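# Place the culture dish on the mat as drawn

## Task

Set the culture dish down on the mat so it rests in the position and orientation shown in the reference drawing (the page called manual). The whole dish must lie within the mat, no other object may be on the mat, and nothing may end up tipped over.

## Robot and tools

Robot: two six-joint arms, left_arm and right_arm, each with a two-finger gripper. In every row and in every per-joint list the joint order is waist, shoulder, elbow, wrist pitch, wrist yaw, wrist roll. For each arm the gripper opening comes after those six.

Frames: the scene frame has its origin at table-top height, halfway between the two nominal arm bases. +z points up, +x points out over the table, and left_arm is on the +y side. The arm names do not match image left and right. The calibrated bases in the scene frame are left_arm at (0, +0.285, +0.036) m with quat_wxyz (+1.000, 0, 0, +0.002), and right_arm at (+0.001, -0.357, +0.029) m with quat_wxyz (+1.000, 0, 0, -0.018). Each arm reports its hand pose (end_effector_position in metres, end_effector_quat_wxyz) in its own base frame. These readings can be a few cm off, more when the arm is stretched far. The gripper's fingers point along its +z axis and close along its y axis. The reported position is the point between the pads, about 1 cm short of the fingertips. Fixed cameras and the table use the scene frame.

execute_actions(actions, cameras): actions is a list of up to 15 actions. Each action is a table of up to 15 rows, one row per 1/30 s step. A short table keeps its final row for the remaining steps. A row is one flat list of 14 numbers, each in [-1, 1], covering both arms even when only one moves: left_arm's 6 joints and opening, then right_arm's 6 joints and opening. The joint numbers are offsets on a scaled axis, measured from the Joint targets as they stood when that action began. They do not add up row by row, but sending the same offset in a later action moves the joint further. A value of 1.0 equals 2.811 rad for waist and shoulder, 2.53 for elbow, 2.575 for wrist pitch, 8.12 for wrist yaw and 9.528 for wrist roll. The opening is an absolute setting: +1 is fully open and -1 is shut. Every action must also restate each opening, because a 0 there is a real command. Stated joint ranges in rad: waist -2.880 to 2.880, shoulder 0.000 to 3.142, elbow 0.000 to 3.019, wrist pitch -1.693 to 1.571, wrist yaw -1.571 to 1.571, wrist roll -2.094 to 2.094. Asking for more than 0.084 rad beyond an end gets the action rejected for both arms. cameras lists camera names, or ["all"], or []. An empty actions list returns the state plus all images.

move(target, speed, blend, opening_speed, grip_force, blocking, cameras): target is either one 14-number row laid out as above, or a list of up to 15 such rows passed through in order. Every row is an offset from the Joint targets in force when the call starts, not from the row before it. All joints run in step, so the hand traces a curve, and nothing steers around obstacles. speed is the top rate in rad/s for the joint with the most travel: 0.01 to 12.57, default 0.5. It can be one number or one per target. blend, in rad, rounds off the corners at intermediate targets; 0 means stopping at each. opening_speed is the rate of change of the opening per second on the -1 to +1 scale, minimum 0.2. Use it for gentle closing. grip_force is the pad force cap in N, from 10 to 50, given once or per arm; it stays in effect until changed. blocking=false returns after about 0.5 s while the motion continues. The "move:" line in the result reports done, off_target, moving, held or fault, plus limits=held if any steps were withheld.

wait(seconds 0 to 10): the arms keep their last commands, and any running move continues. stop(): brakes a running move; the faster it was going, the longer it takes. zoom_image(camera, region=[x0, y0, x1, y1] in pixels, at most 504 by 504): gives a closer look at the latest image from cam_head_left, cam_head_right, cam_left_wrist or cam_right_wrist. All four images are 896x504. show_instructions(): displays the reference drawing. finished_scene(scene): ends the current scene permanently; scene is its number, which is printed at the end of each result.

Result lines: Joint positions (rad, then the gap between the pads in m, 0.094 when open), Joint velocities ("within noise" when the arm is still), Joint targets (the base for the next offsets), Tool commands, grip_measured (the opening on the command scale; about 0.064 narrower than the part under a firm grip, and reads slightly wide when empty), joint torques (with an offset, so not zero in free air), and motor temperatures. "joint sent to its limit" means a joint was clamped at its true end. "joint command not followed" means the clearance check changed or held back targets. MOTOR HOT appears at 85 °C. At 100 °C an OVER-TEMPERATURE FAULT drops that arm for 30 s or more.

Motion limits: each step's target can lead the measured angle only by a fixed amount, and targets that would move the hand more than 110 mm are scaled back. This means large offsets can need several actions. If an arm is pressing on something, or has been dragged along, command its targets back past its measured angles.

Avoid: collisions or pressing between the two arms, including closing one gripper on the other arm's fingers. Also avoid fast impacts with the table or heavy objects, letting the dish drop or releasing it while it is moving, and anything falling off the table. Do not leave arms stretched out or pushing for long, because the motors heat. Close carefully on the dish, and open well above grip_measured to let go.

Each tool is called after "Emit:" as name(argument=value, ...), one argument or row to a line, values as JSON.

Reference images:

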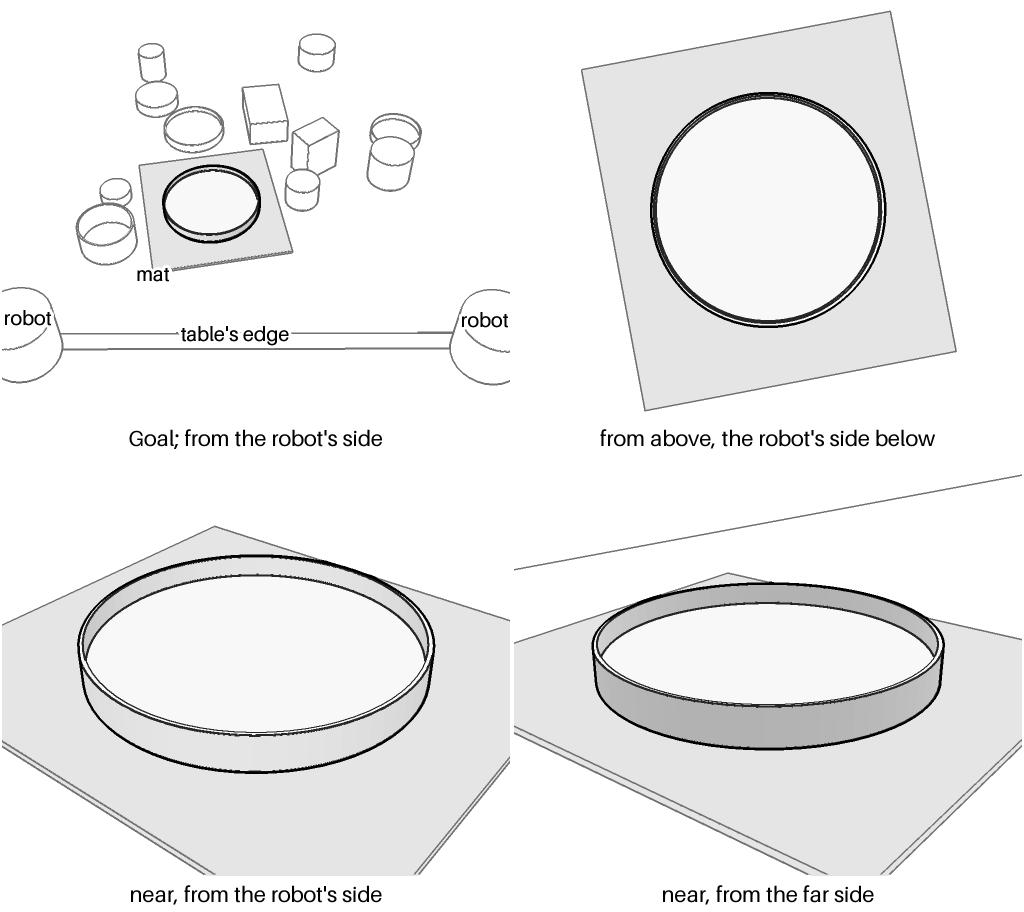

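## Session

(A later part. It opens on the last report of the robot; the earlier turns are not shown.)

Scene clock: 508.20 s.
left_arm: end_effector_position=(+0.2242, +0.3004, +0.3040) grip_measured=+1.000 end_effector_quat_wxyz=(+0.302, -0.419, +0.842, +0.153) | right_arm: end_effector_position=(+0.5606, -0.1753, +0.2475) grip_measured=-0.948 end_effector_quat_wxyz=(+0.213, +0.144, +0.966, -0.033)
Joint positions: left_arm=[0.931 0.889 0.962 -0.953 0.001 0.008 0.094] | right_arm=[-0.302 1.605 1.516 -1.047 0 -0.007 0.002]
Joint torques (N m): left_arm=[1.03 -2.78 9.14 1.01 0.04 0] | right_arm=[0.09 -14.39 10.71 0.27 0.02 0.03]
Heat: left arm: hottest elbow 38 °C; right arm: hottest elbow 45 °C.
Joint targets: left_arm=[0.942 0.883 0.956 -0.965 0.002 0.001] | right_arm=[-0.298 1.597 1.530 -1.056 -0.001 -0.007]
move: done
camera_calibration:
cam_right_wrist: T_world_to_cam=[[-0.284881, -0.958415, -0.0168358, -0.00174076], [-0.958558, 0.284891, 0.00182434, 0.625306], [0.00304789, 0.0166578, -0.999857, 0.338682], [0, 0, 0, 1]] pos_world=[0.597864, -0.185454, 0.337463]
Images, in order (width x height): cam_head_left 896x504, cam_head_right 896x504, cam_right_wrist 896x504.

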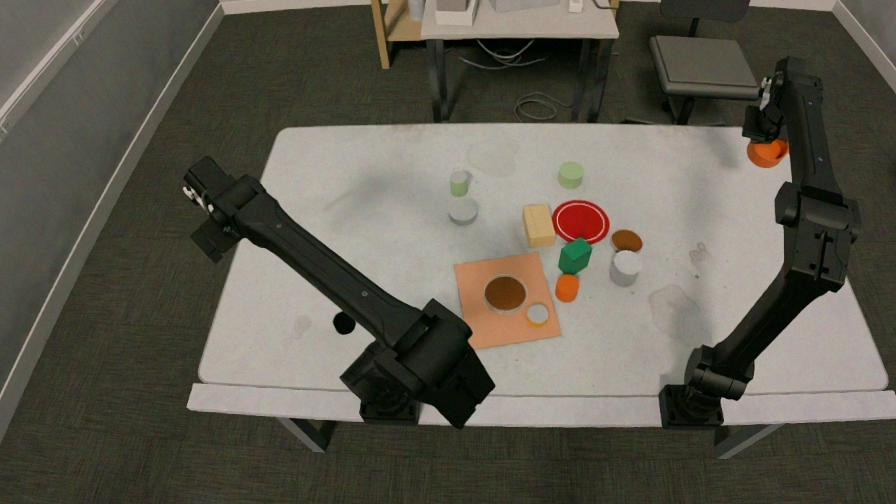

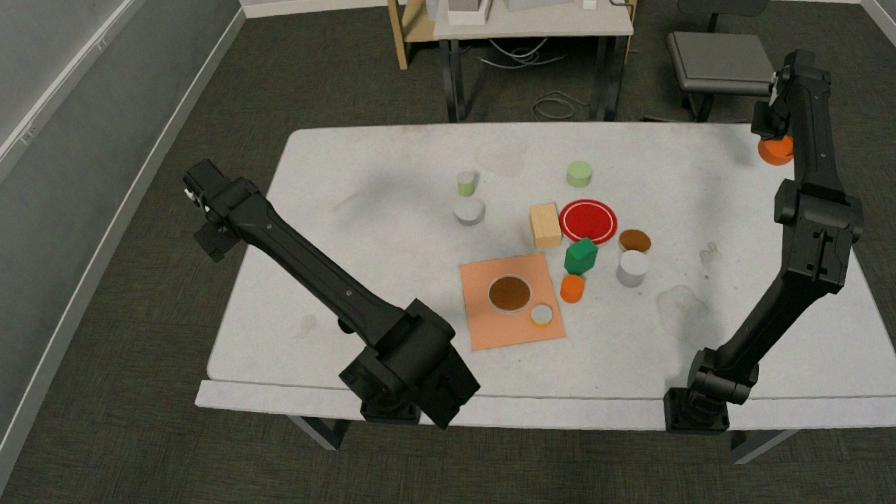

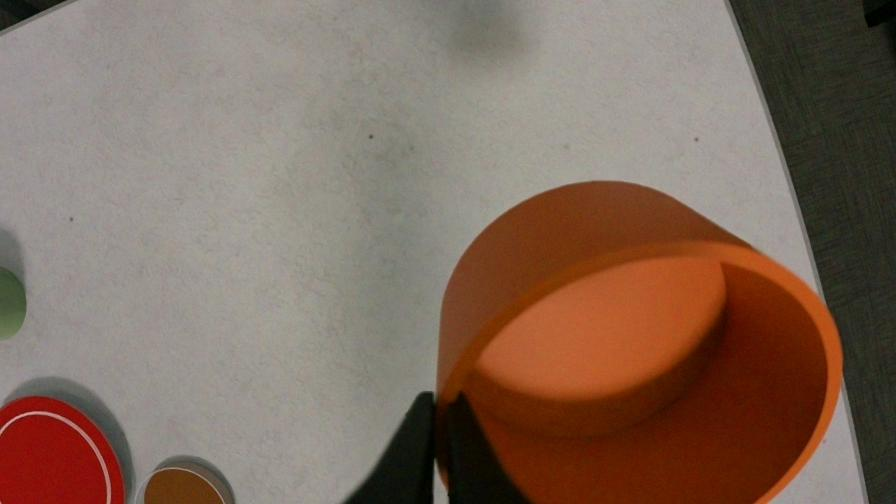

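Emit:
move(
  target=[0,0,0,0,0,0,1,0,-0.042,-0.2617,0.0567,0,0,-1],
  speed=0.8,
  cameras=["cam_head_right"],
)

Scene clock: 537.37 s.
left_arm: end_effector_position=(+0.2242, +0.3004, +0.3040) grip_measured=+1.000 end_effector_quat_wxyz=(+0.302, -0.419, +0.842, +0.153) | right_arm: end_effector_position=(+0.3568, -0.1117, +0.0403) grip_measured=-0.948 end_effector_quat_wxyz=(+0.009, +0.147, +0.989, -0.001)
Joint positions: left_arm=[0.931 0.889 0.962 -0.953 0.001 0.008 0.094] | right_arm=[-0.302 1.494 0.864 -0.922 0 -0.007 0.002]
Joint torques (N m): left_arm=[1.03 -2.78 9.11 1.01 0.04 0] | right_arm=[0.09 -10.34 7.58 0.4 0.03 0.03]
Heat: left arm: hottest elbow 38 °C; right arm: hottest elbow 47 °C.
Joint targets: left_arm=[0.942 0.883 0.956 -0.965 0.002 0.001] | right_arm=[-0.298 1.479 0.868 -0.910 -0.001 -0.007]
move: done
Images, in order (width x height): cam_head_right 896x504.

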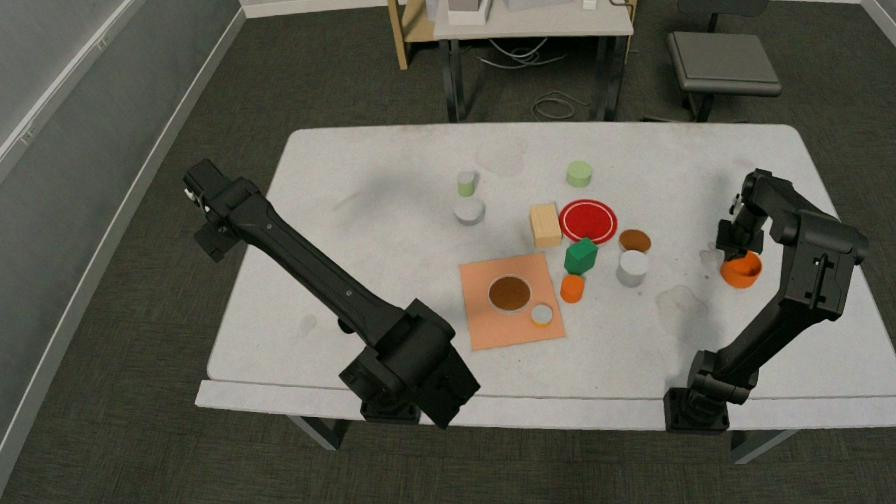

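Emit:
move(
  target=[0,0,0,0,0,0,1,0,0.0085,-0.007,0.016,0,0,-1],
  speed=0.1,
  cameras=["cam_right_wrist"],
)

Scene clock: 544.60 s.
left_arm: end_effector_position=(+0.2242, +0.3004, +0.3040) grip_measured=+1.000 end_effector_quat_wxyz=(+0.302, -0.419, +0.842, +0.153) | right_arm: end_effector_position=(+0.3607, -0.1129, +0.0367) grip_measured=-0.948 end_effector_quat_wxyz=(+0.023, +0.147, +0.989, -0.004)
Joint positions: left_arm=[0.931 0.889 0.962 -0.953 0.001 0.008 0.094] | right_arm=[-0.302 1.494 0.852 -0.882 0 -0.007 0.002]
Joint torques (N m): left_arm=[1.03 -2.78 9.13 1.01 0.04 0] | right_arm=[0.09 -8.59 7.19 0.46 0.03 0.03]
Heat: left arm: hottest elbow 38 °C; right arm: hottest elbow 46 °C.
Joint targets: left_arm=[0.942 0.883 0.956 -0.965 0.002 0.001] | right_arm=[-0.298 1.503 0.850 -0.869 -0.001 -0.007]
move: done
camera_calibration:
cam_right_wrist: T_world_to_cam=[[-0.291878, -0.956232, -0.0206725, 0.000450076], [-0.887079, 0.262562, 0.379674, 0.374022], [-0.357629, 0.129157, -0.924889, 0.267499], [0, 0, 0, 1]] pos_world=[0.427584, -0.132323, 0.10541]
Images, in order (width x height): cam_right_wrist 896x504.

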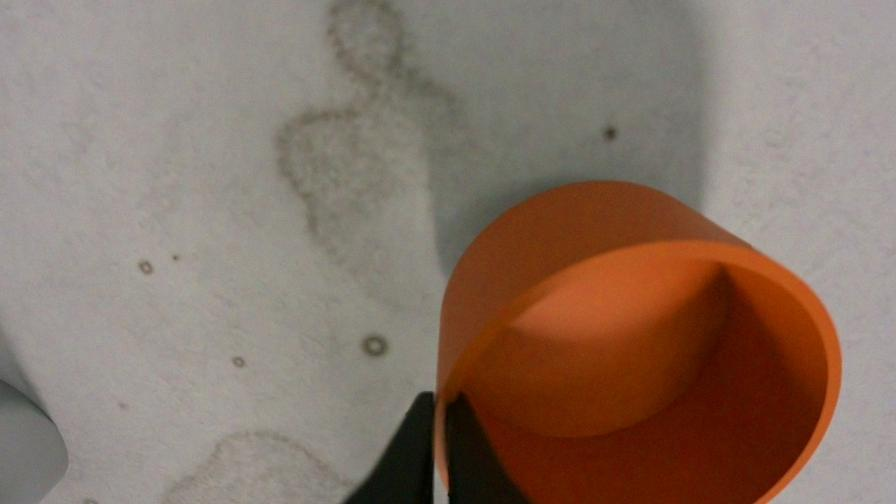

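Emit:
move(
  target=[0,0,0,0,0,0,1,0,0.009,0,0.0115,0,0,-1],
  speed=0.1,
  cameras=["cam_right_wrist"],
)

Scene clock: 557.90 s.
left_arm: end_effector_position=(+0.2242, +0.3004, +0.3040) grip_measured=+1.000 end_effector_quat_wxyz=(+0.302, -0.419, +0.842, +0.153) | right_arm: end_effector_position=(+0.3657, -0.1145, +0.0294) grip_measured=-0.948 end_effector_quat_wxyz=(+0.027, +0.147, +0.989, -0.004)
Joint positions: left_arm=[0.931 0.889 0.962 -0.953 0.001 0.008 0.094] | right_arm=[-0.302 1.516 0.852 -0.852 0 -0.007 0.002]
Joint torques (N m): left_arm=[1.03 -2.84 9.13 1.01 0.04 0] | right_arm=[0.03 -8.53 6.95 0.49 0.02 0.03]
Motor temperatures (°C): left_arm=[23 25 38 25 21 21 19] | right_arm=[23 27 42 22 21 20 25]
Heat: left arm: hottest elbow 38 °C; right arm: hottest elbow 42 °C.
Joint targets: left_arm=[0.942 0.883 0.956 -0.965 0.002 0.001] | right_arm=[-0.298 1.528 0.850 -0.839 -0.001 -0.007]
move: done
camera_calibration:
cam_right_wrist: T_world_to_cam=[[-0.291745, -0.956275, -0.0205436, 0.000210533], [-0.89011, 0.263572, 0.371799, 0.383142], [-0.350128, 0.126757, -0.928086, 0.259848], [0, 0, 0, 1]] pos_world=[0.43208, -0.133722, 0.0987137]
Images, in order (width x height): cam_right_wrist 896x504.

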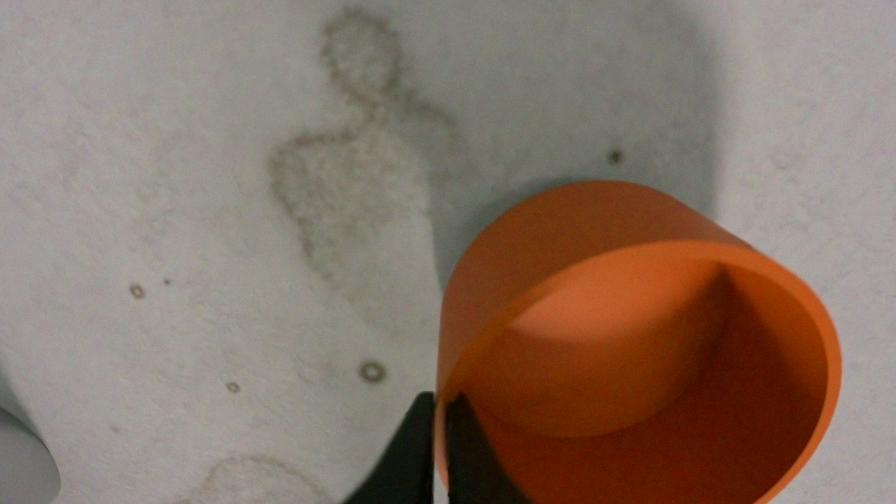

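Emit:
move(
  target=[0,0,0,0,0,0,1,0,0.008,0,0.0087,0,0,-1],
  speed=0.1,
)

Emit:
move(
  target=[0,0,0,0,0,0,1,0,0.008,0,0.0087,0,0,-1],
  speed=0.1,
  cameras=["cam_right_wrist"],
)

Scene clock: 568.90 s.
left_arm: end_effector_position=(+0.2242, +0.3004, +0.3040) grip_measured=+1.000 end_effector_quat_wxyz=(+0.302, -0.419, +0.842, +0.153) | right_arm: end_effector_position=(+0.3688, -0.1155, +0.0218) grip_measured=-0.948 end_effector_quat_wxyz=(+0.027, +0.147, +0.989, -0.004)
Joint positions: left_arm=[0.931 0.889 0.962 -0.953 0.001 0.008 0.094] | right_arm=[-0.302 1.538 0.852 -0.83 0 -0.007 0.002]
Joint torques (N m): left_arm=[1.03 -2.84 9.13 1.01 0.04 0] | right_arm=[0.09 -8.64 6.9 0.44 0.03 0.03]
Heat: left arm: hottest elbow 38 °C; right arm: hottest elbow 41 °C.
Joint targets: left_arm=[0.942 0.883 0.956 -0.965 0.002 0.001] | right_arm=[-0.298 1.550 0.850 -0.817 -0.001 -0.007]
move: done

Scene clock: 569.67 s.
left_arm: end_effector_position=(+0.2242, +0.3004, +0.3040) grip_measured=+1.000 end_effector_quat_wxyz=(+0.302, -0.419, +0.842, +0.153) | right_arm: end_effector_position=(+0.3714, -0.1163, +0.0149) grip_measured=-0.948 end_effector_quat_wxyz=(+0.027, +0.147, +0.989, -0.004)
Joint positions: left_arm=[0.931 0.889 0.962 -0.953 0.001 0.008 0.094] | right_arm=[-0.302 1.557 0.852 -0.81 0 -0.007 0.002]
Joint torques (N m): left_arm=[1.03 -2.78 9.14 0.99 0.04 0] | right_arm=[0.09 -8.82 6.87 0.58 0.02 0.03]
Heat: left arm: hottest elbow 38 °C; right arm: hottest elbow 41 °C.
Joint targets: left_arm=[0.942 0.883 0.956 -0.965 0.002 0.001] | right_arm=[-0.298 1.573 0.850 -0.795 -0.001 -0.007]
move: done
camera_calibration:
cam_right_wrist: T_world_to_cam=[[-0.291674, -0.956297, -0.0205501, -0.00020624], [-0.890361, 0.263587, 0.371185, 0.394118], [-0.349546, 0.126562, -0.928331, 0.248413], [0, 0, 0, 1]] pos_world=[0.437679, -0.135521, 0.0843141]
Images, in order (width x height): cam_right_wrist 896x504.

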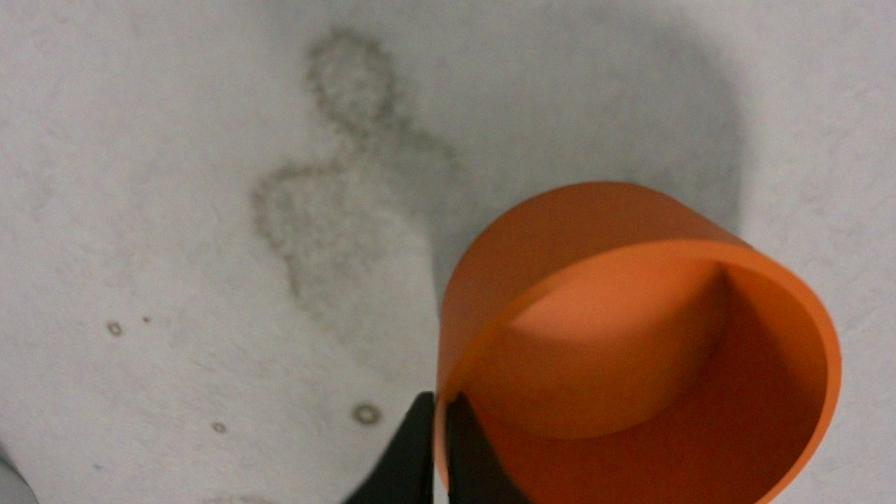

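Emit:
move(
  target=[0,0,0,0,0,0,1,0,0.006,0,0.0065,0,0,-1],
  speed=0.1,
)

Emit:
move(
  target=[0,0,0,0,0,0,1,0,0.005,0,0.0055,0,0,-1],
  speed=0.1,
  cameras=["cam_right_wrist"],
)

Scene clock: 581.67 s.
left_arm: end_effector_position=(+0.2242, +0.3004, +0.3040) grip_measured=+1.000 end_effector_quat_wxyz=(+0.302, -0.419, +0.842, +0.153) | right_arm: end_effector_position=(+0.3731, -0.1168, +0.0148) grip_measured=-0.948 end_effector_quat_wxyz=(+0.031, +0.147, +0.989, -0.005)
Joint positions: left_arm=[0.931 0.889 0.962 -0.953 0.001 0.008 0.094] | right_arm=[-0.302 1.558 0.852 -0.802 0 -0.007 0.002]
Joint torques (N m): left_arm=[1.03 -2.84 9.13 1.01 0.04 0] | right_arm=[0.03 -7.59 6.89 0.88 0.03 0.03]
Heat: left arm: hottest elbow 38 °C; right arm: hottest elbow 39 °C.
Joint targets: left_arm=[0.942 0.883 0.956 -0.965 0.002 0.001] | right_arm=[-0.298 1.590 0.850 -0.778 -0.001 -0.007]
move: done

Scene clock: 582.37 s.
left_arm: end_effector_position=(+0.2242, +0.3004, +0.3040) grip_measured=+1.000 end_effector_quat_wxyz=(+0.302, -0.419, +0.842, +0.153) | right_arm: end_effector_position=(+0.3746, -0.1173, +0.0143) grip_measured=-0.948 end_effector_quat_wxyz=(+0.034, +0.147, +0.989, -0.005)
Joint positions: left_arm=[0.931 0.889 0.962 -0.953 0.001 0.008 0.094] | right_arm=[-0.302 1.559 0.852 -0.795 0 -0.007 0.002]
Joint torques (N m): left_arm=[1.03 -2.78 9.13 0.99 0.04 -0.01] | right_arm=[0.09 -6.65 6.89 1.14 0.02 0.03]
Heat: left arm: hottest elbow 38 °C; right arm: hottest elbow 39 °C.
Joint targets: left_arm=[0.942 0.883 0.956 -0.965 0.002 0.001] | right_arm=[-0.298 1.604 0.850 -0.764 -0.001 -0.007]
move: off_target (right_arm); right_arm: the shoulder is farthest, 0.045 rad from its target
camera_calibration:
cam_right_wrist: T_world_to_cam=[[-0.29145, -0.956367, -0.0204536, -0.000287941], [-0.894749, 0.264984, 0.359454, 0.39947], [-0.33835, 0.123064, -0.932939, 0.244515], [0, 0, 0, 1]] pos_world=[0.440073, -0.13622, 0.0845203]
Images, in order (width x height): cam_right_wrist 896x504.

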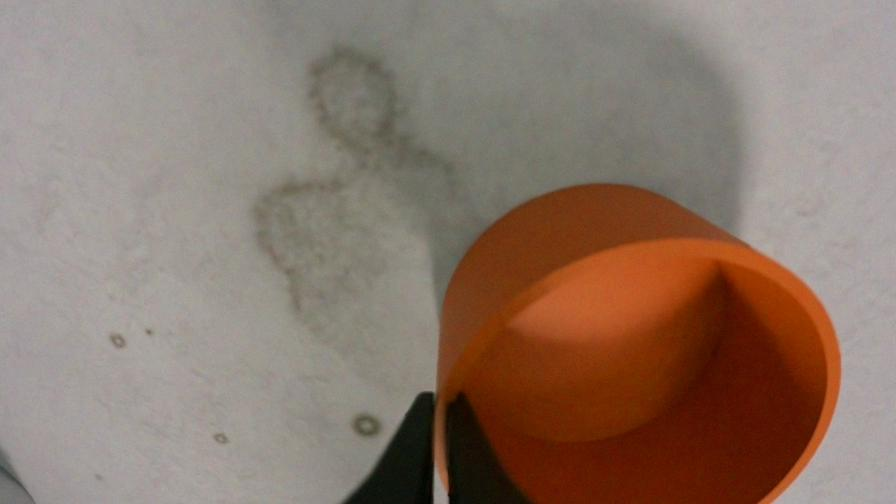

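Emit:
move(
  target=[
    [0,0,0,0,0,0,1,0,-0.011,0,-0.008,0,0,-1],
    [0,0,0,0,0,0,1,0,-0.011,0,-0.008,0,0,0.1],
    [0,0,0,0,0,0,1,0,-0.12,0,-0.05,0,0,0.1],
  ],
  speed=[0.15,0.3,0.6],
  opening_speed=1.5,
  cameras=["cam_right_wrist","cam_head_left"],
)

Scene clock: 616.63 s.
left_arm: end_effector_position=(+0.2242, +0.3004, +0.3040) grip_measured=+1.000 end_effector_quat_wxyz=(+0.302, -0.419, +0.842, +0.153) | right_arm: end_effector_position=(+0.3705, -0.1160, +0.1197) grip_measured=+0.098 end_effector_quat_wxyz=(+0.135, +0.146, +0.980, -0.021)
Joint positions: left_arm=[0.931 0.889 0.962 -0.953 0.001 0.008 0.094] | right_arm=[-0.302 1.261 0.848 -0.882 0 -0.007 0.052]
Joint torques (N m): left_arm=[1.03 -2.78 9.13 1.01 0.04 0] | right_arm=[0.09 -6.89 8.9 0.01 0.03 0.03]
Motor temperatures (°C): left_arm=[23 25 38 25 21 21 19] | right_arm=[23 25 37 22 20 20 25]
Heat: left arm: hottest elbow 38 °C; right arm: hottest elbow 37 °C.
Joint targets: left_arm=[0.942 0.883 0.956 -0.965 0.002 0.001] | right_arm=[-0.298 1.266 0.850 -0.892 -0.001 -0.007]
move: done
camera_calibration:
cam_right_wrist: T_world_to_cam=[[-0.287546, -0.957583, -0.0187648, 0.000152528], [-0.946235, 0.280998, 0.160249, 0.402379], [-0.148179, 0.0638348, -0.986898, 0.270432], [0, 0, 0, 1]] pos_world=[0.420861, -0.130185, 0.202411]
Images, in order (width x height): cam_head_left 896x504, cam_right_wrist 896x504.

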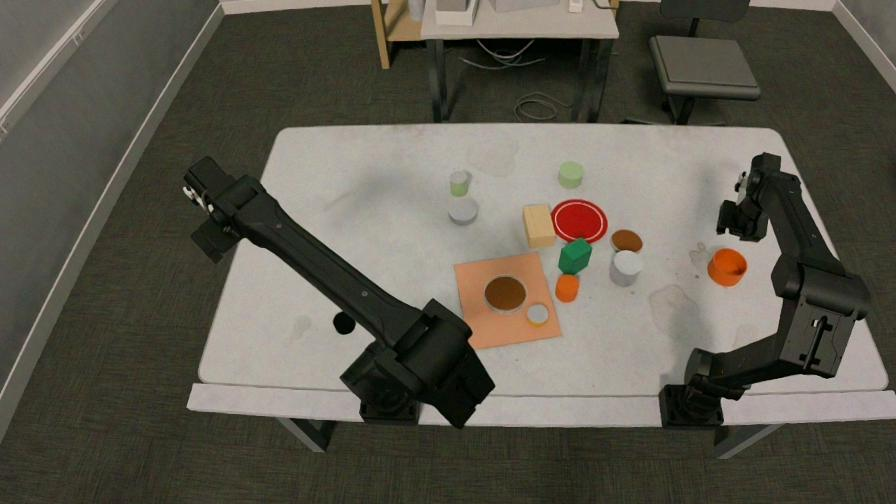

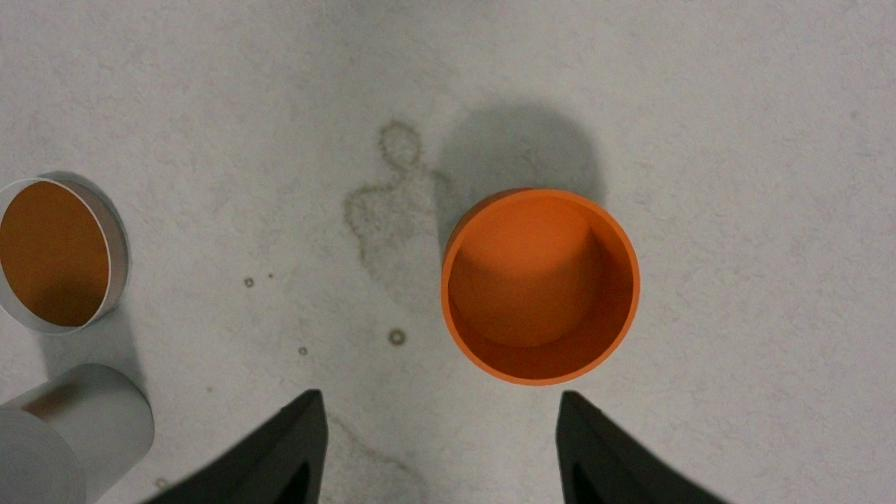

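Emit:
move(
  target=[
    [0,0,0,0,0,0,1,0.2501,0.1869,0.2833,-0.1763,0,0,-1],
    [0,0,0,0,0,0,1,0.2501,0.2145,0.2288,-0.0927,0,0,-1],
  ],
  speed=[0.8,0.4],
  blend=[0.05,0],
  cameras=["cam_right_wrist"],
)

Scene clock: 652.13 s.
left_arm: end_effector_position=(+0.2242, +0.3004, +0.3040) grip_measured=+1.000 end_effector_quat_wxyz=(+0.302, -0.419, +0.842, +0.153) | right_arm: end_effector_position=(+0.4957, +0.2150, +0.0647) grip_measured=-0.992 end_effector_quat_wxyz=(-0.004, -0.207, +0.978, +0.000)
Joint positions: left_arm=[0.931 0.889 0.962 -0.953 0.001 0.008 0.094] | right_arm=[0.41 1.862 1.427 -1.143 -0.002 -0.007 0]
Joint torques (N m): left_arm=[1.03 -2.78 9.11 1.01 0.04 0] | right_arm=[-0.67 -15.27 8.28 0.34 0.07 0.03]
Heat: left arm: hottest elbow 39 °C; right arm: hottest elbow 40 °C.
Joint targets: left_arm=[0.942 0.883 0.956 -0.965 0.002 0.001] | right_arm=[0.405 1.870 1.429 -1.131 -0.001 -0.007]
move: done
camera_calibration:
cam_right_wrist: T_world_to_cam=[[0.402575, -0.915112, -0.0224498, 0.00104465], [-0.823153, -0.372631, 0.428445, 0.498796], [-0.40044, -0.154001, -0.903289, 0.380131], [0, 0, 0, 1]] pos_world=[0.562384, 0.245363, 0.129685]
Images, in order (width x height): cam_right_wrist 896x504.

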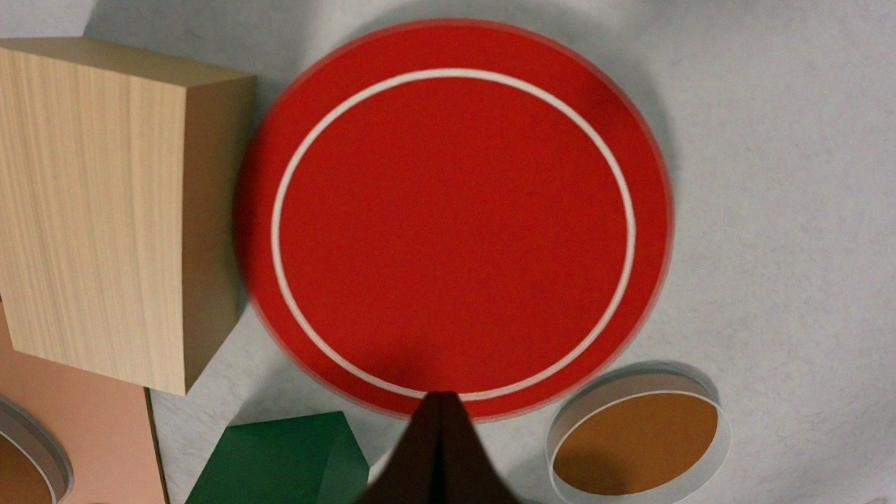

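Emit:
move(
  target=[0,0,0,0,0,0,1,0,0.031,-0.0226,0.0566,0,0,-1],
  speed=0.15,
  cameras=["cam_right_wrist"],
)

Scene clock: 667.37 s.
left_arm: end_effector_position=(+0.2242, +0.3004, +0.3040) grip_measured=+1.000 end_effector_quat_wxyz=(+0.302, -0.419, +0.842, +0.153) | right_arm: end_effector_position=(+0.5011, +0.2173, +0.0068) grip_measured=-0.992 end_effector_quat_wxyz=(+0.004, -0.207, +0.978, +0.002)
Joint positions: left_arm=[0.931 0.889 0.962 -0.953 0.001 0.008 0.094] | right_arm=[0.41 1.939 1.374 -0.997 -0.002 -0.007 0]
Joint torques (N m): left_arm=[1.03 -2.78 9.13 1.01 0.04 0] | right_arm=[-0.67 -15.03 7.47 0.36 0.07 0.03]
Heat: left arm: hottest elbow 39 °C; right arm: hottest elbow 41 °C.
Joint targets: left_arm=[0.942 0.883 0.956 -0.965 0.002 0.001] | right_arm=[0.405 1.957 1.372 -0.985 -0.001 -0.007]
move: done
camera_calibration:
cam_right_wrist: T_world_to_cam=[[0.402846, -0.914995, -0.0223385, -0.000455682], [-0.829073, -0.375139, 0.414619, 0.532476], [-0.387755, -0.148507, -0.909721, 0.322712], [0, 0, 0, 1]] pos_world=[0.566778, 0.24726, 0.0727929]
Images, in order (width x height): cam_right_wrist 896x504.

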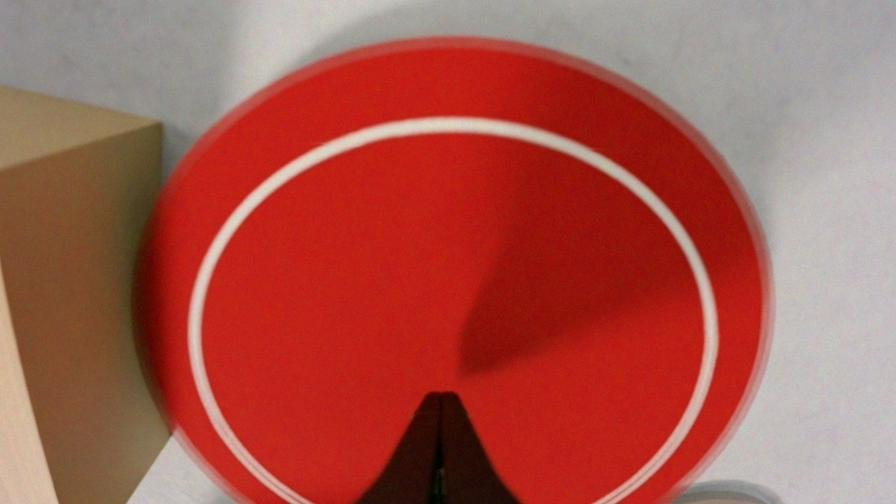

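Emit:
move(
  target=[0,0,0,0,0,0,1,0,0.007,0,0.0077,0,0,-1],
  speed=0.1,
)

Emit:
move(
  target=[0,0,0,0,0,0,1,0,0.007,0,0.0077,0,0,-1],
  speed=0.1,
)

Emit:
move(
  target=[0,0,0,0,0,0,1,0,0.005,0,0.0055,0,0,-1],
  speed=0.1,
  cameras=["cam_right_wrist"],
)

Scene clock: 683.97 s.
left_arm: end_effector_position=(+0.2242, +0.3004, +0.3040) grip_measured=+1.000 end_effector_quat_wxyz=(+0.302, -0.419, +0.842, +0.153) | right_arm: end_effector_position=(+0.5037, +0.2184, -0.0022) grip_measured=-0.992 end_effector_quat_wxyz=(+0.005, -0.207, +0.978, +0.002)
Joint positions: left_arm=[0.931 0.889 0.962 -0.953 0.001 0.008 0.094] | right_arm=[0.41 1.956 1.374 -0.977 -0.002 -0.007 0]
Joint torques (N m): left_arm=[1.03 -2.78 9.13 1.01 0.04 -0.01] | right_arm=[-0.67 -14.8 7.36 0.36 0.07 0.03]
Heat: left arm: hottest elbow 39 °C; right arm: hottest elbow 39 °C.
Joint targets: left_arm=[0.942 0.883 0.956 -0.965 0.002 0.001] | right_arm=[0.405 1.976 1.372 -0.965 -0.001 -0.007]
move: done

Scene clock: 684.73 s.
left_arm: end_effector_position=(+0.2242, +0.3004, +0.3040) grip_measured=+1.000 end_effector_quat_wxyz=(+0.302, -0.419, +0.842, +0.153) | right_arm: end_effector_position=(+0.5061, +0.2195, -0.0026) grip_measured=-0.992 end_effector_quat_wxyz=(+0.010, -0.207, +0.978, +0.003)
Joint positions: left_arm=[0.931 0.889 0.962 -0.953 0.001 0.008 0.094] | right_arm=[0.41 1.957 1.374 -0.966 -0.002 -0.007 0]
Joint torques (N m): left_arm=[1.03 -2.78 9.13 1.01 0.04 0] | right_arm=[-0.67 -13.45 7.38 0.61 0.07 0.03]
Heat: left arm: hottest elbow 39 °C; right arm: hottest elbow 39 °C.
Joint targets: left_arm=[0.942 0.883 0.956 -0.965 0.002 0.001] | right_arm=[0.405 1.996 1.372 -0.946 -0.001 -0.007]
move: off_target (right_arm); right_arm: the shoulder is farthest, 0.039 rad from its target

Scene clock: 685.47 s.
left_arm: end_effector_position=(+0.2242, +0.3004, +0.3040) grip_measured=+1.000 end_effector_quat_wxyz=(+0.302, -0.419, +0.842, +0.153) | right_arm: end_effector_position=(+0.5079, +0.2203, -0.0029) grip_measured=-0.992 end_effector_quat_wxyz=(+0.014, -0.207, +0.978, +0.004)
Joint positions: left_arm=[0.931 0.889 0.962 -0.953 0.001 0.008 0.094] | right_arm=[0.41 1.958 1.374 -0.958 -0.002 -0.007 0]
Joint torques (N m): left_arm=[1.03 -2.78 9.13 1.01 0.04 0] | right_arm=[-0.67 -12.57 7.39 0.85 0.07 0.03]
Heat: left arm: hottest elbow 39 °C; right arm: hottest elbow 39 °C.
Joint targets: left_arm=[0.942 0.883 0.956 -0.965 0.002 0.001] | right_arm=[0.405 2.010 1.372 -0.931 -0.001 -0.007]
move: off_target (right_arm); right_arm: the shoulder is farthest, 0.052 rad from its target
camera_calibration:
cam_right_wrist: T_world_to_cam=[[0.403299, -0.914797, -0.0222963, -0.00101005], [-0.836842, -0.37857, 0.39545, 0.547946], [-0.370197, -0.140826, -0.918217, 0.306368], [0, 0, 0, 1]] pos_world=[0.572368, 0.249656, 0.0646039]
Images, in order (width x height): cam_right_wrist 896x504.

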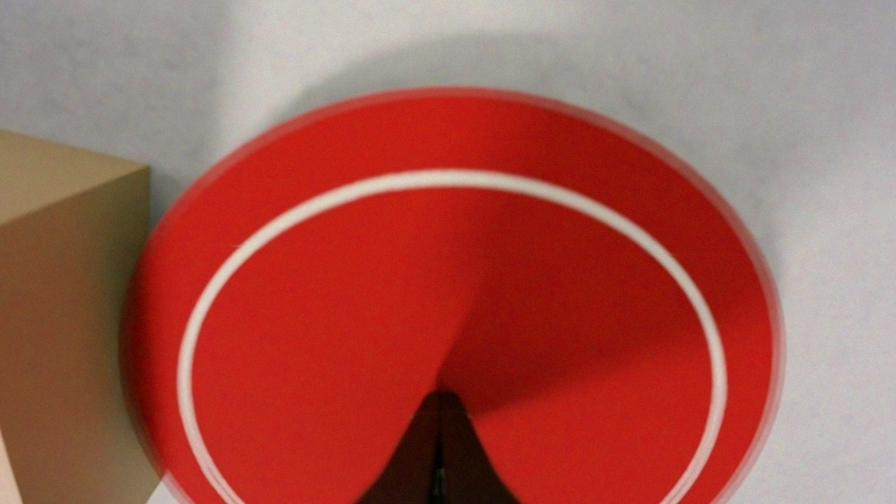

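Emit:
move(
  target=[0,0,0,0,0,0,1,-0.085,0.0242,0.05,-0.0227,0,0,-1],
  speed=0.12,
  cameras=["cam_right_wrist","cam_head_right"],
)

Scene clock: 704.37 s.
left_arm: end_effector_position=(+0.2242, +0.3004, +0.3040) grip_measured=+1.000 end_effector_quat_wxyz=(+0.302, -0.419, +0.842, +0.153) | right_arm: end_effector_position=(+0.5659, +0.1034, -0.0193) grip_measured=-0.992 end_effector_quat_wxyz=(+0.005, -0.093, +0.996, +0.003)
Joint positions: left_arm=[0.931 0.889 0.962 -0.953 0.001 0.008 0.094] | right_arm=[0.18 2.039 1.46 -0.982 -0.005 -0.007 0]
Joint torques (N m): left_arm=[1.03 -2.84 9.13 1.01 0.04 0] | right_arm=[-1.44 -14.51 10.33 -0.39 0.21 0.03]
Heat: left arm: hottest elbow 39 °C; right arm: hottest elbow 38 °C.
Joint targets: left_arm=[0.942 0.883 0.956 -0.965 0.002 0.001] | right_arm=[0.166 2.078 1.498 -0.990 -0.001 -0.007]
move: off_target (right_arm); right_arm: the shoulder is farthest, 0.039 rad from its target
camera_calibration:
cam_right_wrist: T_world_to_cam=[[0.184068, -0.982565, -0.0261721, -0.000647537], [-0.893018, -0.178299, 0.413192, 0.570183], [-0.410655, -0.0526834, -0.910268, 0.310363], [0, 0, 0, 1]] pos_world=[0.636755, 0.117378, 0.0469014]
Images, in order (width x height): cam_head_right 896x504, cam_right_wrist 896x504.

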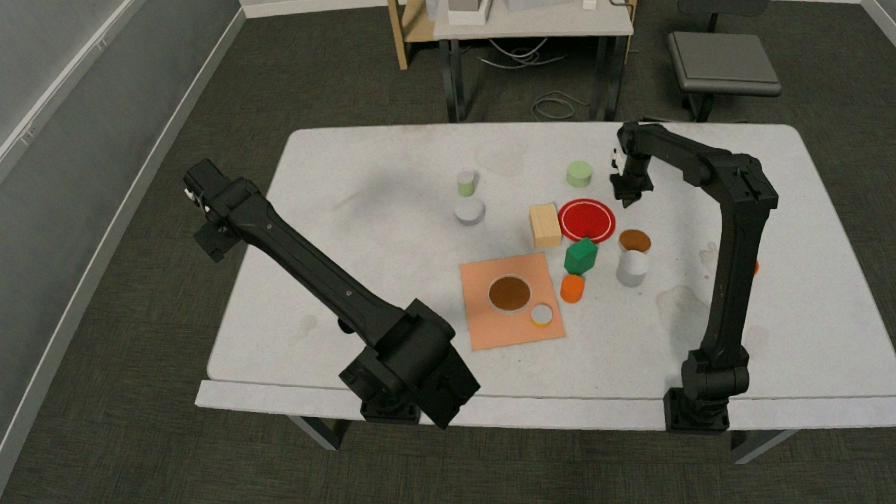

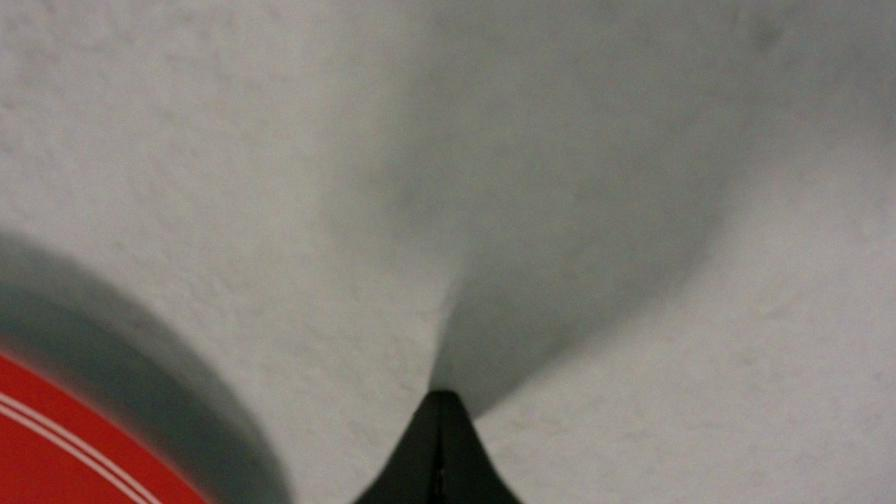

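Emit:
move(
  target=[
    [0,0,0,0,0,0,1,0,-0.1,0.03,-0.06,0,0,-1],
    [0,0,0,0,0,0,1,0.1501,-0.0627,0.0683,-0.1262,0,0,1],
  ],
  speed=[0.6,0.6],
  blend=[0.05,0],
  cameras=["cam_right_wrist"],
)

Scene clock: 737.23 s.
left_arm: end_effector_position=(+0.2242, +0.3004, +0.3040) grip_measured=+1.000 end_effector_quat_wxyz=(+0.302, -0.419, +0.842, +0.153) | right_arm: end_effector_position=(+0.4737, +0.3198, +0.1176) grip_measured=+0.997 end_effector_quat_wxyz=(-0.004, -0.296, +0.955, +0.000)
Joint positions: left_arm=[0.931 0.889 0.962 -0.953 0.001 0.008 0.094] | right_arm=[0.594 1.891 1.618 -1.305 -0.001 -0.007 0.094]
Joint torques (N m): left_arm=[1.03 -2.84 9.13 1.01 0.04 -0.01] | right_arm=[-0.79 -15.79 12.49 -0.44 0.07 0.04]
Motor temperatures (°C): left_arm=[23 24 39 25 21 21 19] | right_arm=[23 27 45 21 20 20 24]
Heat: left arm: hottest elbow 39 °C; right arm: hottest elbow 45 °C.
Joint targets: left_arm=[0.942 0.883 0.956 -0.965 0.002 0.001] | right_arm=[0.588 1.902 1.671 -1.315 -0.001 -0.007]
move: off_target (right_arm); target 2's new numbers were sent with right_arm's elbow 0.053 rad from that target; right_arm: the elbow is farthest, 0.053 rad from its target
camera_calibration:
cam_right_wrist: T_world_to_cam=[[0.563733, -0.825662, -0.0221051, 0.00194622], [-0.740696, -0.517201, 0.428803, 0.504228], [-0.365479, -0.225357, -0.903128, 0.441416], [0, 0, 0, 1]] pos_world=[0.533711, 0.361871, 0.182484]
Images, in order (width x height): cam_right_wrist 896x504.

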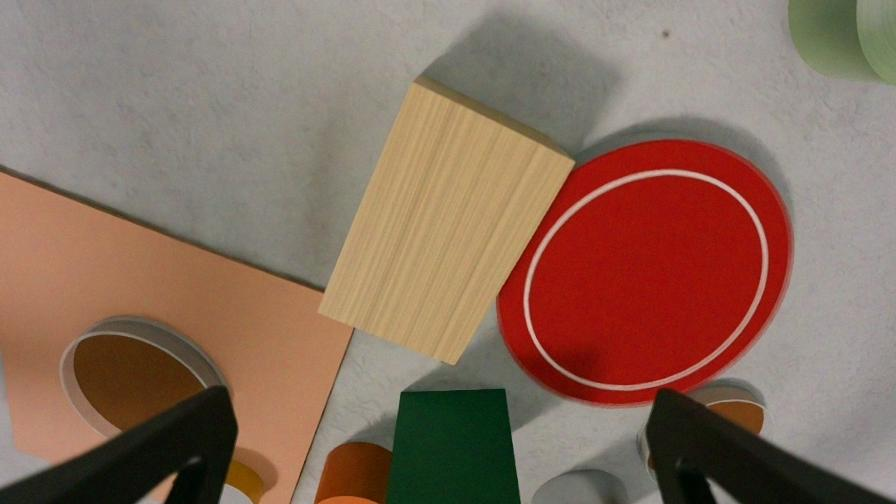

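Emit:
move(
  target=[
    [0,0,0,0,0,0,1,-0.0359,-0.006,-0.0975,0.0797,0,0,-1],
    [0,0,0,0,0,0,1,-0.0359,0.0186,-0.1176,0.1266,0,0,-1],
  ],
  speed=[0.6,0.2],
  cameras=["cam_right_wrist"],
)

Scene clock: 785.83 s.
left_arm: end_effector_position=(+0.2242, +0.3004, +0.3040) grip_measured=+1.000 end_effector_quat_wxyz=(+0.302, -0.419, +0.842, +0.153) | right_arm: end_effector_position=(+0.4831, +0.2512, +0.0047) grip_measured=-0.992 end_effector_quat_wxyz=(+0.000, -0.241, +0.971, +0.000)
Joint positions: left_arm=[0.931 0.889 0.962 -0.953 0.001 0.008 0.094] | right_arm=[0.48 1.943 1.373 -1.001 0 -0.007 0]
Joint torques (N m): left_arm=[1.03 -2.84 9.13 1.01 0.04 0] | right_arm=[0.26 -15.09 7.66 0.36 0.04 0.03]
Motor temperatures (°C): left_arm=[23 24 39 25 21 21 19] | right_arm=[22 31 53 21 20 20 23]
Heat: left arm: hottest elbow 39 °C; right arm: hottest elbow 53 °C.
Joint targets: left_arm=[0.942 0.883 0.956 -0.965 0.002 0.001] | right_arm=[0.487 1.954 1.374 -0.989 -0.001 -0.007]
move: done
camera_calibration:
cam_right_wrist: T_world_to_cam=[[0.466255, -0.884395, -0.0212319, -0.000600413], [-0.797909, -0.430782, 0.421626, 0.530111], [-0.38203, -0.179644, -0.906521, 0.323994], [0, 0, 0, 1]] pos_world=[0.547036, 0.286035, 0.0701865]
Images, in order (width x height): cam_right_wrist 896x504.

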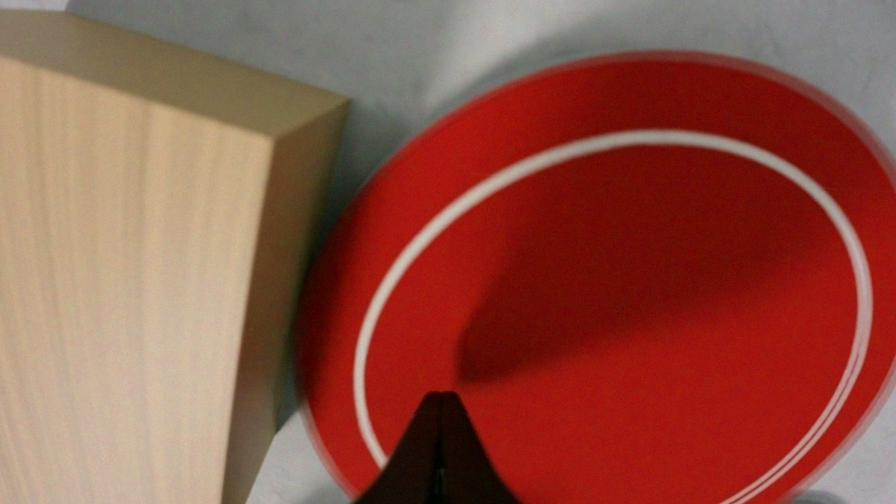

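Emit:
move(
  target=[0,0,0,0,0,0,1,0.0594,0.0385,0.0893,-0.0296,0,0,-1],
  speed=0.15,
  cameras=["cam_right_wrist"],
)

Scene clock: 794.77 s.
left_arm: end_effector_position=(+0.2242, +0.3004, +0.3040) grip_measured=+1.000 end_effector_quat_wxyz=(+0.302, -0.419, +0.842, +0.153) | right_arm: end_effector_position=(+0.4769, +0.3585, +0.0099) grip_measured=-0.992 end_effector_quat_wxyz=(+0.012, -0.321, +0.947, +0.003)
Joint positions: left_arm=[0.931 0.889 0.962 -0.953 0.001 0.008 0.094] | right_arm=[0.646 2.039 1.549 -1.055 0.002 -0.007 0]
Joint torques (N m): left_arm=[1.03 -2.78 9.13 1.01 0.04 0] | right_arm=[0.38 -16.15 11.7 -0.38 -0.06 0.04]
Heat: left arm: hottest elbow 39 °C; right arm: hottest elbow 50 °C.
Joint targets: left_arm=[0.942 0.883 0.956 -0.965 0.002 0.001] | right_arm=[0.654 2.062 1.600 -1.065 -0.001 -0.007]
move: off_target (right_arm); right_arm: the elbow is farthest, 0.051 rad from its target
camera_calibration:
cam_right_wrist: T_world_to_cam=[[0.606304, -0.795019, -0.0184493, -0.00145819], [-0.724622, -0.561878, 0.399018, 0.581427], [-0.327593, -0.228558, -0.916757, 0.337299], [0, 0, 0, 1]] pos_world=[0.532696, 0.402624, 0.0771941]
Images, in order (width x height): cam_right_wrist 896x504.

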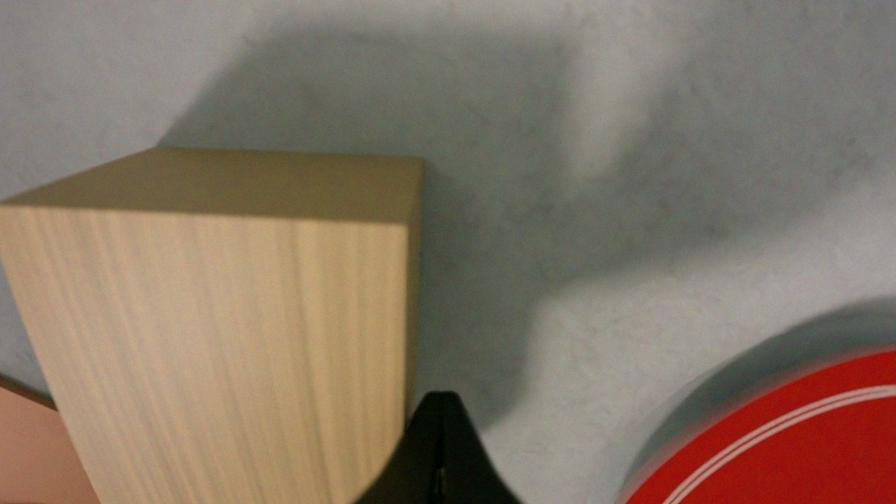

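Emit:
move(
  target=[
    [0,0,0,0,0,0,1,0,-0.0628,0,0,0,0,-1],
    [0,0,0,0,0,0,1,-0.0196,-0.0628,-0.0577,-0.0285,0,0.1655,0],
  ],
  speed=[0.4,0.8],
  blend=[0.05,0],
  cameras=["cam_right_wrist","cam_head_right"],
)

Scene clock: 830.53 s.
left_arm: end_effector_position=(+0.2242, +0.3004, +0.3040) grip_measured=+1.000 end_effector_quat_wxyz=(+0.302, -0.419, +0.842, +0.153) | right_arm: end_effector_position=(+0.4562, +0.3161, +0.0701) grip_measured=-0.003 end_effector_quat_wxyz=(+0.007, +0.457, +0.889, +0.011)
Joint positions: left_arm=[0.931 0.889 0.962 -0.953 0.001 0.008 0.094] | right_arm=[0.607 1.872 1.456 -1.129 0.001 1.556 0.047]
Joint torques (N m): left_arm=[1.03 -2.78 9.13 1.01 0.04 0] | right_arm=[-0.91 -14.86 7.95 -0.44 0.06 0.16]
Heat: left arm: hottest elbow 40 °C; right arm: hottest elbow 49 °C.
Joint targets: left_arm=[0.942 0.883 0.956 -0.965 0.002 0.001] | right_arm=[0.599 1.886 1.454 -1.139 -0.001 1.570]
move: done
camera_calibration:
cam_right_wrist: T_world_to_cam=[[-0.812874, -0.580517, -0.0472958, 0.560016], [-0.543373, 0.726608, 0.42046, 0.0270896], [-0.209719, 0.367481, -0.906077, 0.133038], [0, 0, 0, 1]] pos_world=[0.497843, 0.256526, 0.135639]
Images, in order (width x height): cam_head_right 896x504, cam_right_wrist 896x504.

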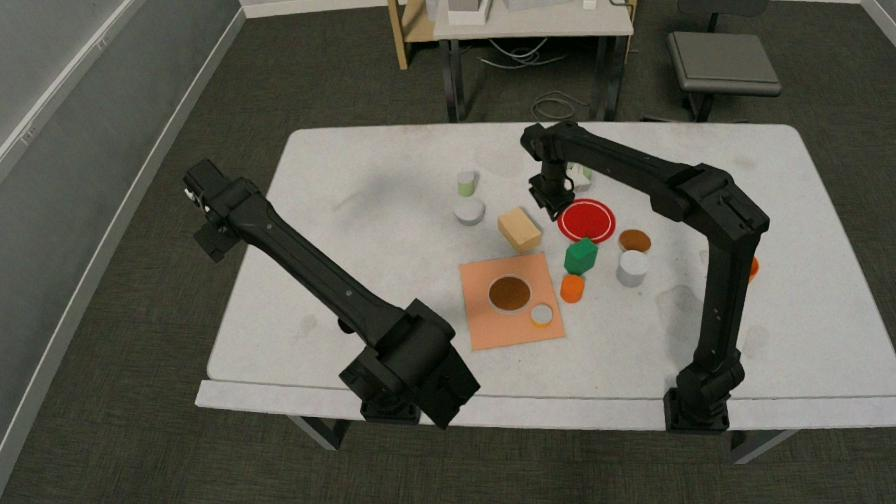

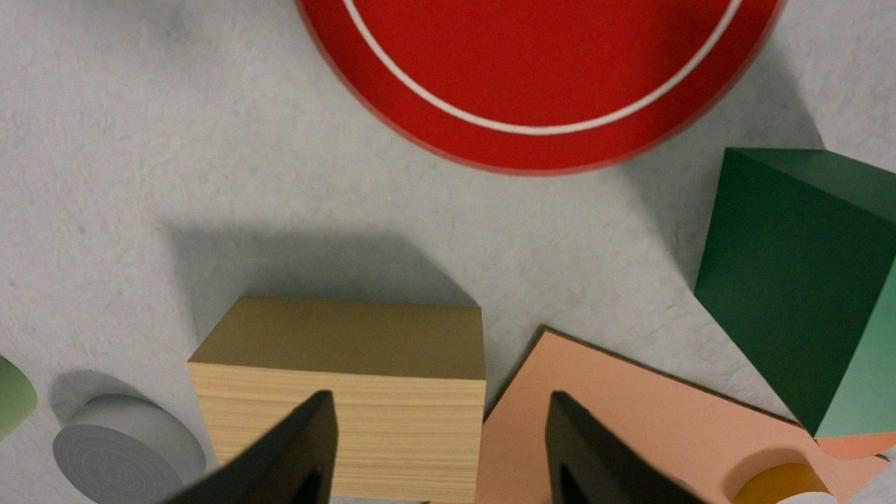

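Emit:
move(
  target=[0,0,0,0,0,0,1,0,0.0195,-0.0687,0.0892,0,0,0],
  speed=0.2,
  cameras=["cam_right_wrist"],
)

Scene clock: 850.97 s.
left_arm: end_effector_position=(+0.2242, +0.3004, +0.3040) grip_measured=+1.000 end_effector_quat_wxyz=(+0.302, -0.419, +0.842, +0.153) | right_arm: end_effector_position=(+0.4307, +0.2984, -0.0151) grip_measured=-0.002 end_effector_quat_wxyz=(+0.002, +0.457, +0.890, +0.003)
Joint positions: left_arm=[0.931 0.889 0.962 -0.953 0.001 0.008 0.094] | right_arm=[0.607 1.925 1.281 -0.921 0.001 1.556 0.047]
Joint velocities: left_arm=[within noise] | right_arm=[-0.015 -0.044 -0.007 -0.017 0.007 -0.051 0]
Joint torques (N m): left_arm=[1.03 -2.78 9.13 1.01 0.04 0] | right_arm=[-0.91 -14.1 7.01 0.29 0.05 0.16]
Motor temperatures (°C): left_arm=[23 24 40 25 21 21 19] | right_arm=[22 31 46 21 20 20 23]
Heat: left arm: hottest elbow 40 °C; right arm: hottest elbow 46 °C.
Joint targets: left_arm=[0.942 0.883 0.956 -0.965 0.002 0.001] | right_arm=[0.599 1.941 1.279 -0.909 -0.001 1.570]
move: done
camera_calibration:
cam_right_wrist: T_world_to_cam=[[-0.813486, -0.58095, -0.0271596, 0.525729], [-0.536432, 0.731468, 0.420946, 0.0574759], [-0.224682, 0.357003, -0.906679, 0.0665224], [0, 0, 0, 1]] pos_world=[0.473451, 0.239632, 0.0503988]
Images, in order (width x height): cam_right_wrist 896x504.

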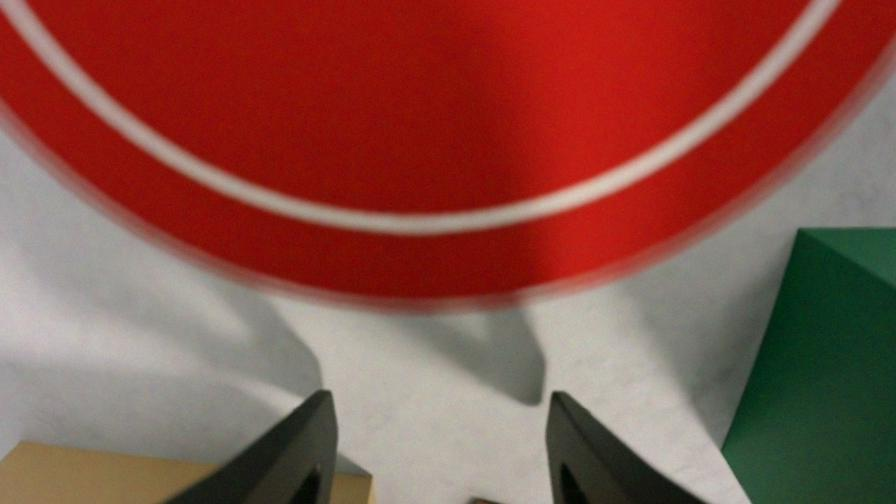

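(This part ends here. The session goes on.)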